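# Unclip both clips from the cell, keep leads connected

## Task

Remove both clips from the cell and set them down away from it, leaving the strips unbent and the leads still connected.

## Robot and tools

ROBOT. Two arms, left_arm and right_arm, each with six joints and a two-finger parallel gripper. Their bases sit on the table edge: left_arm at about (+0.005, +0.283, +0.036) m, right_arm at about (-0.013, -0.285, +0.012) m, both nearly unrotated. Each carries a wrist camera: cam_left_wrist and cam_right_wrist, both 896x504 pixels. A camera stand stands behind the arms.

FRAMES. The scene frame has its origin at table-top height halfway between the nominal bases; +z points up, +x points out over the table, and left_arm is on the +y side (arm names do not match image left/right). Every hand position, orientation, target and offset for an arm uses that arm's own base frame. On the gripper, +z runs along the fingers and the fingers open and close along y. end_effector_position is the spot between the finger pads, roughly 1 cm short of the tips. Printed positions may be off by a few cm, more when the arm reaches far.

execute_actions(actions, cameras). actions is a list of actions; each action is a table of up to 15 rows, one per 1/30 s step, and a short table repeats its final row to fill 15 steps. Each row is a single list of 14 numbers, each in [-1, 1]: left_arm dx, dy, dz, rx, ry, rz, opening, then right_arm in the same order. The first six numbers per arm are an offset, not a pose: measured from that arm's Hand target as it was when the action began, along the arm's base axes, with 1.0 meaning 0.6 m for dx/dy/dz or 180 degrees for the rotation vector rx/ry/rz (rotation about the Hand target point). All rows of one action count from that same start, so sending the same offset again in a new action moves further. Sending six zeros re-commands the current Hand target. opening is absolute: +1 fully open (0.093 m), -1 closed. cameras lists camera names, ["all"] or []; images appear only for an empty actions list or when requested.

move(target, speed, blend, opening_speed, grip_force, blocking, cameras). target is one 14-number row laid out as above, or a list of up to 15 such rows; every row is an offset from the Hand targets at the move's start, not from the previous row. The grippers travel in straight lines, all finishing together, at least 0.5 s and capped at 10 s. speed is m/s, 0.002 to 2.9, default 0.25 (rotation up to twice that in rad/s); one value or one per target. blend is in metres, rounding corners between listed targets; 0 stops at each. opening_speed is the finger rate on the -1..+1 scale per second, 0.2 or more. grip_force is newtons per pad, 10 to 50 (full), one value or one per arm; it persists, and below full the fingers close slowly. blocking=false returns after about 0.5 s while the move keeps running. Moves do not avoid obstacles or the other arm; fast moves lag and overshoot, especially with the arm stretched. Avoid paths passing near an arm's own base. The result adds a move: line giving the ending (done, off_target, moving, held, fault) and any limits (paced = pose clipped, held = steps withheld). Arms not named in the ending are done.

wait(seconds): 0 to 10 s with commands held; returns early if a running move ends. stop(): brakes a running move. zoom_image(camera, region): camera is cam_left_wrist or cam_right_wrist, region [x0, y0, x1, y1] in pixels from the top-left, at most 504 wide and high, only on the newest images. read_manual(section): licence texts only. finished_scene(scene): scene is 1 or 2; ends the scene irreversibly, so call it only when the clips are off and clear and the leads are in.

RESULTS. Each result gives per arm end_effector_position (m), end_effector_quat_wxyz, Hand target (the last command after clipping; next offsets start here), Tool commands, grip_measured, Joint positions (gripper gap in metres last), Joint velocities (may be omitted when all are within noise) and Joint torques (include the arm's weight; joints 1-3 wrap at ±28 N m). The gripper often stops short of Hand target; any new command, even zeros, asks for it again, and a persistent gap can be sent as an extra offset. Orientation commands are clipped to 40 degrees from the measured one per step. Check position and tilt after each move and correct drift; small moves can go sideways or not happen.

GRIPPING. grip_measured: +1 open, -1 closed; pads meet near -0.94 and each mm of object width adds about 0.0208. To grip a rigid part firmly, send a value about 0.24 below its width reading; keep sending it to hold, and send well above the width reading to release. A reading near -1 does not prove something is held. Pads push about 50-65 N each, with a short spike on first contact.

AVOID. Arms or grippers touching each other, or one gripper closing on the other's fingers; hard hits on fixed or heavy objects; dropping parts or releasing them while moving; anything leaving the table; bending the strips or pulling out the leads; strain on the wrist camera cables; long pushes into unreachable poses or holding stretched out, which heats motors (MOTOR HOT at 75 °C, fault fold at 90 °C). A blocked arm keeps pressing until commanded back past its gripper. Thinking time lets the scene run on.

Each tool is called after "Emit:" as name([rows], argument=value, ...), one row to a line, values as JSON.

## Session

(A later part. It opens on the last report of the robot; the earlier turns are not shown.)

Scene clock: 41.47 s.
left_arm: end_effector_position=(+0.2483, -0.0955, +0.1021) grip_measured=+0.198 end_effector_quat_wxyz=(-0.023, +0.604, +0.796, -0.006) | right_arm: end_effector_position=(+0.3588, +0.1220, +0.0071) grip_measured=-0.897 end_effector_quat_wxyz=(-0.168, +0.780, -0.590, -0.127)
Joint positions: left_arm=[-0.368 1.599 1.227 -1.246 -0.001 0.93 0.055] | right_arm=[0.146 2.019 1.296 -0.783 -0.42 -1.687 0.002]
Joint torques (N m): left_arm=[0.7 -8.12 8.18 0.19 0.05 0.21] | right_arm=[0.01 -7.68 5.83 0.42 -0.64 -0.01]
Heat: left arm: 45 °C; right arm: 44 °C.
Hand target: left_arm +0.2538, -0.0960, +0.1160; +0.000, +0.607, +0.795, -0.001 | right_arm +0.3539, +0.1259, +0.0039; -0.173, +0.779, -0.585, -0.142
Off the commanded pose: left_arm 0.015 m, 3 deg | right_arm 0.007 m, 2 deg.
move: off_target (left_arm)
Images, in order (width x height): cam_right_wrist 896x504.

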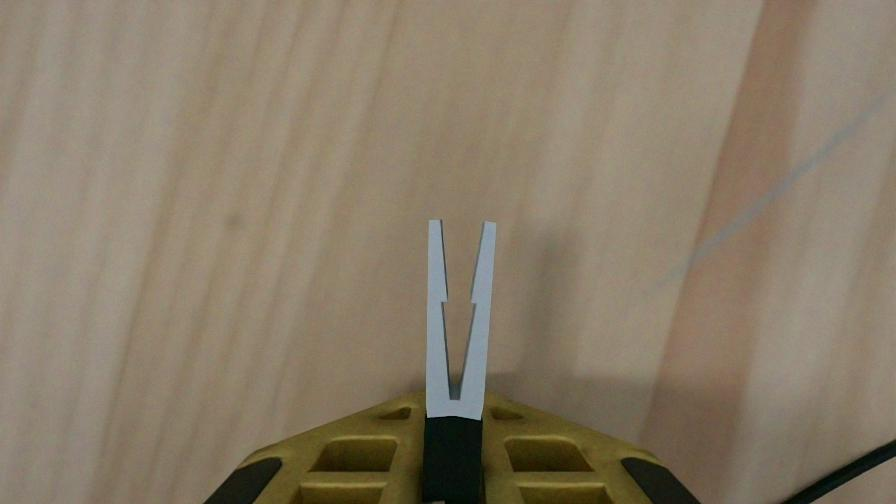

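Emit:
move([
  [0,0,0,0,0,0,0.2,0,0,-0.008,0,0,0,-0.9],
  [0,0,0,0,0,0,0.2,0,0,-0.008,0,0,0,0],
  [0,0,0,0,0,0,0.2,-0.02,-0.01,0.22,0,0,0,0],
], speed=[0.03,0.03,0.15], opening_speed=1, cameras=["all"])

Scene clock: 45.30 s.
left_arm: end_effector_position=(+0.2483, -0.0955, +0.1021) grip_measured=+0.198 end_effector_quat_wxyz=(-0.023, +0.604, +0.796, -0.006) | right_arm: end_effector_position=(+0.3410, +0.1176, +0.1158) grip_measured=-0.002 end_effector_quat_wxyz=(-0.152, +0.779, -0.592, -0.143)
Joint positions: left_arm=[-0.368 1.599 1.227 -1.246 -0.001 0.93 0.055] | right_arm=[0.14 1.876 1.549 -1.229 -0.421 -1.698 0.045]
Joint torques (N m): left_arm=[0.69 -8.12 8.18 0.19 0.05 0.21] | right_arm=[-0.51 -9.66 10.99 -0.06 -0.6 -0.04]
Heat: left arm: 46 °C; right arm: 44 °C.
Hand target: left_arm +0.2538, -0.0960, +0.1160; +0.000, +0.607, +0.795, -0.001 | right_arm +0.3419, +0.1199, +0.1358; -0.173, +0.779, -0.585, -0.142
Off the commanded pose: left_arm 0.015 m, 3 deg | right_arm 0.020 m, 2 deg.
move: off_target (left_arm, right_arm)

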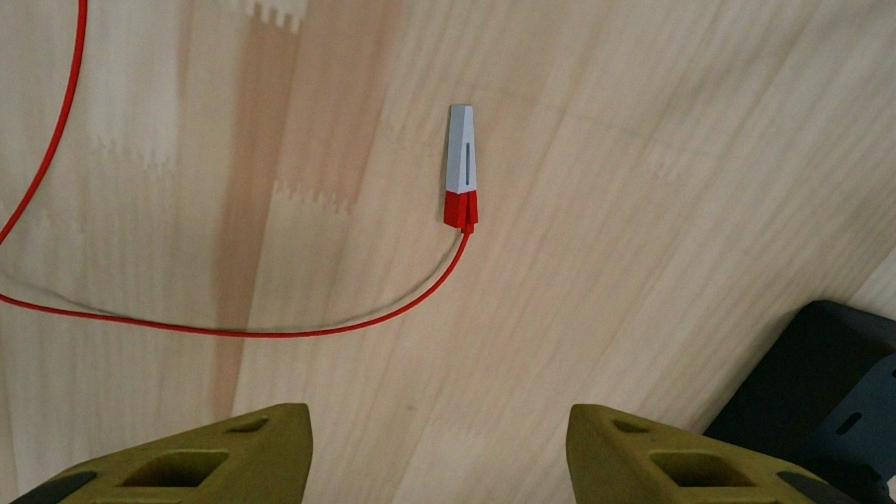

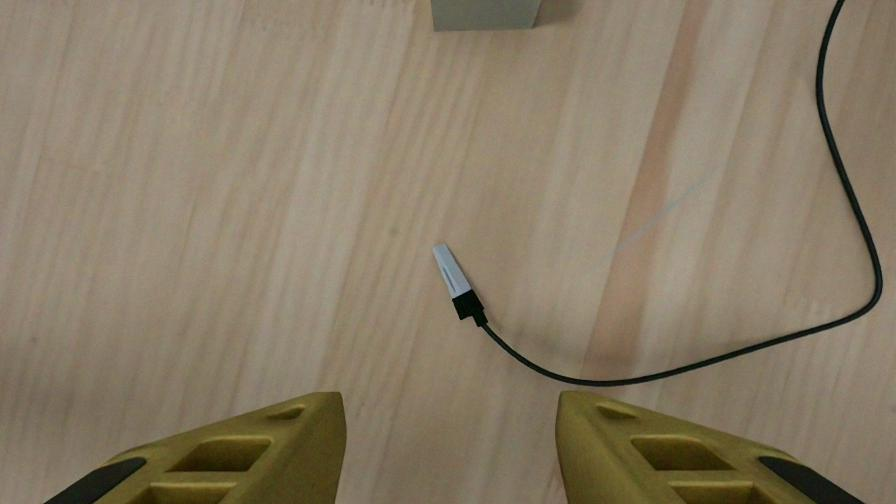

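Both are clear.

Emit:
finished_scene(scene=1)

The scene is finished: the task was done.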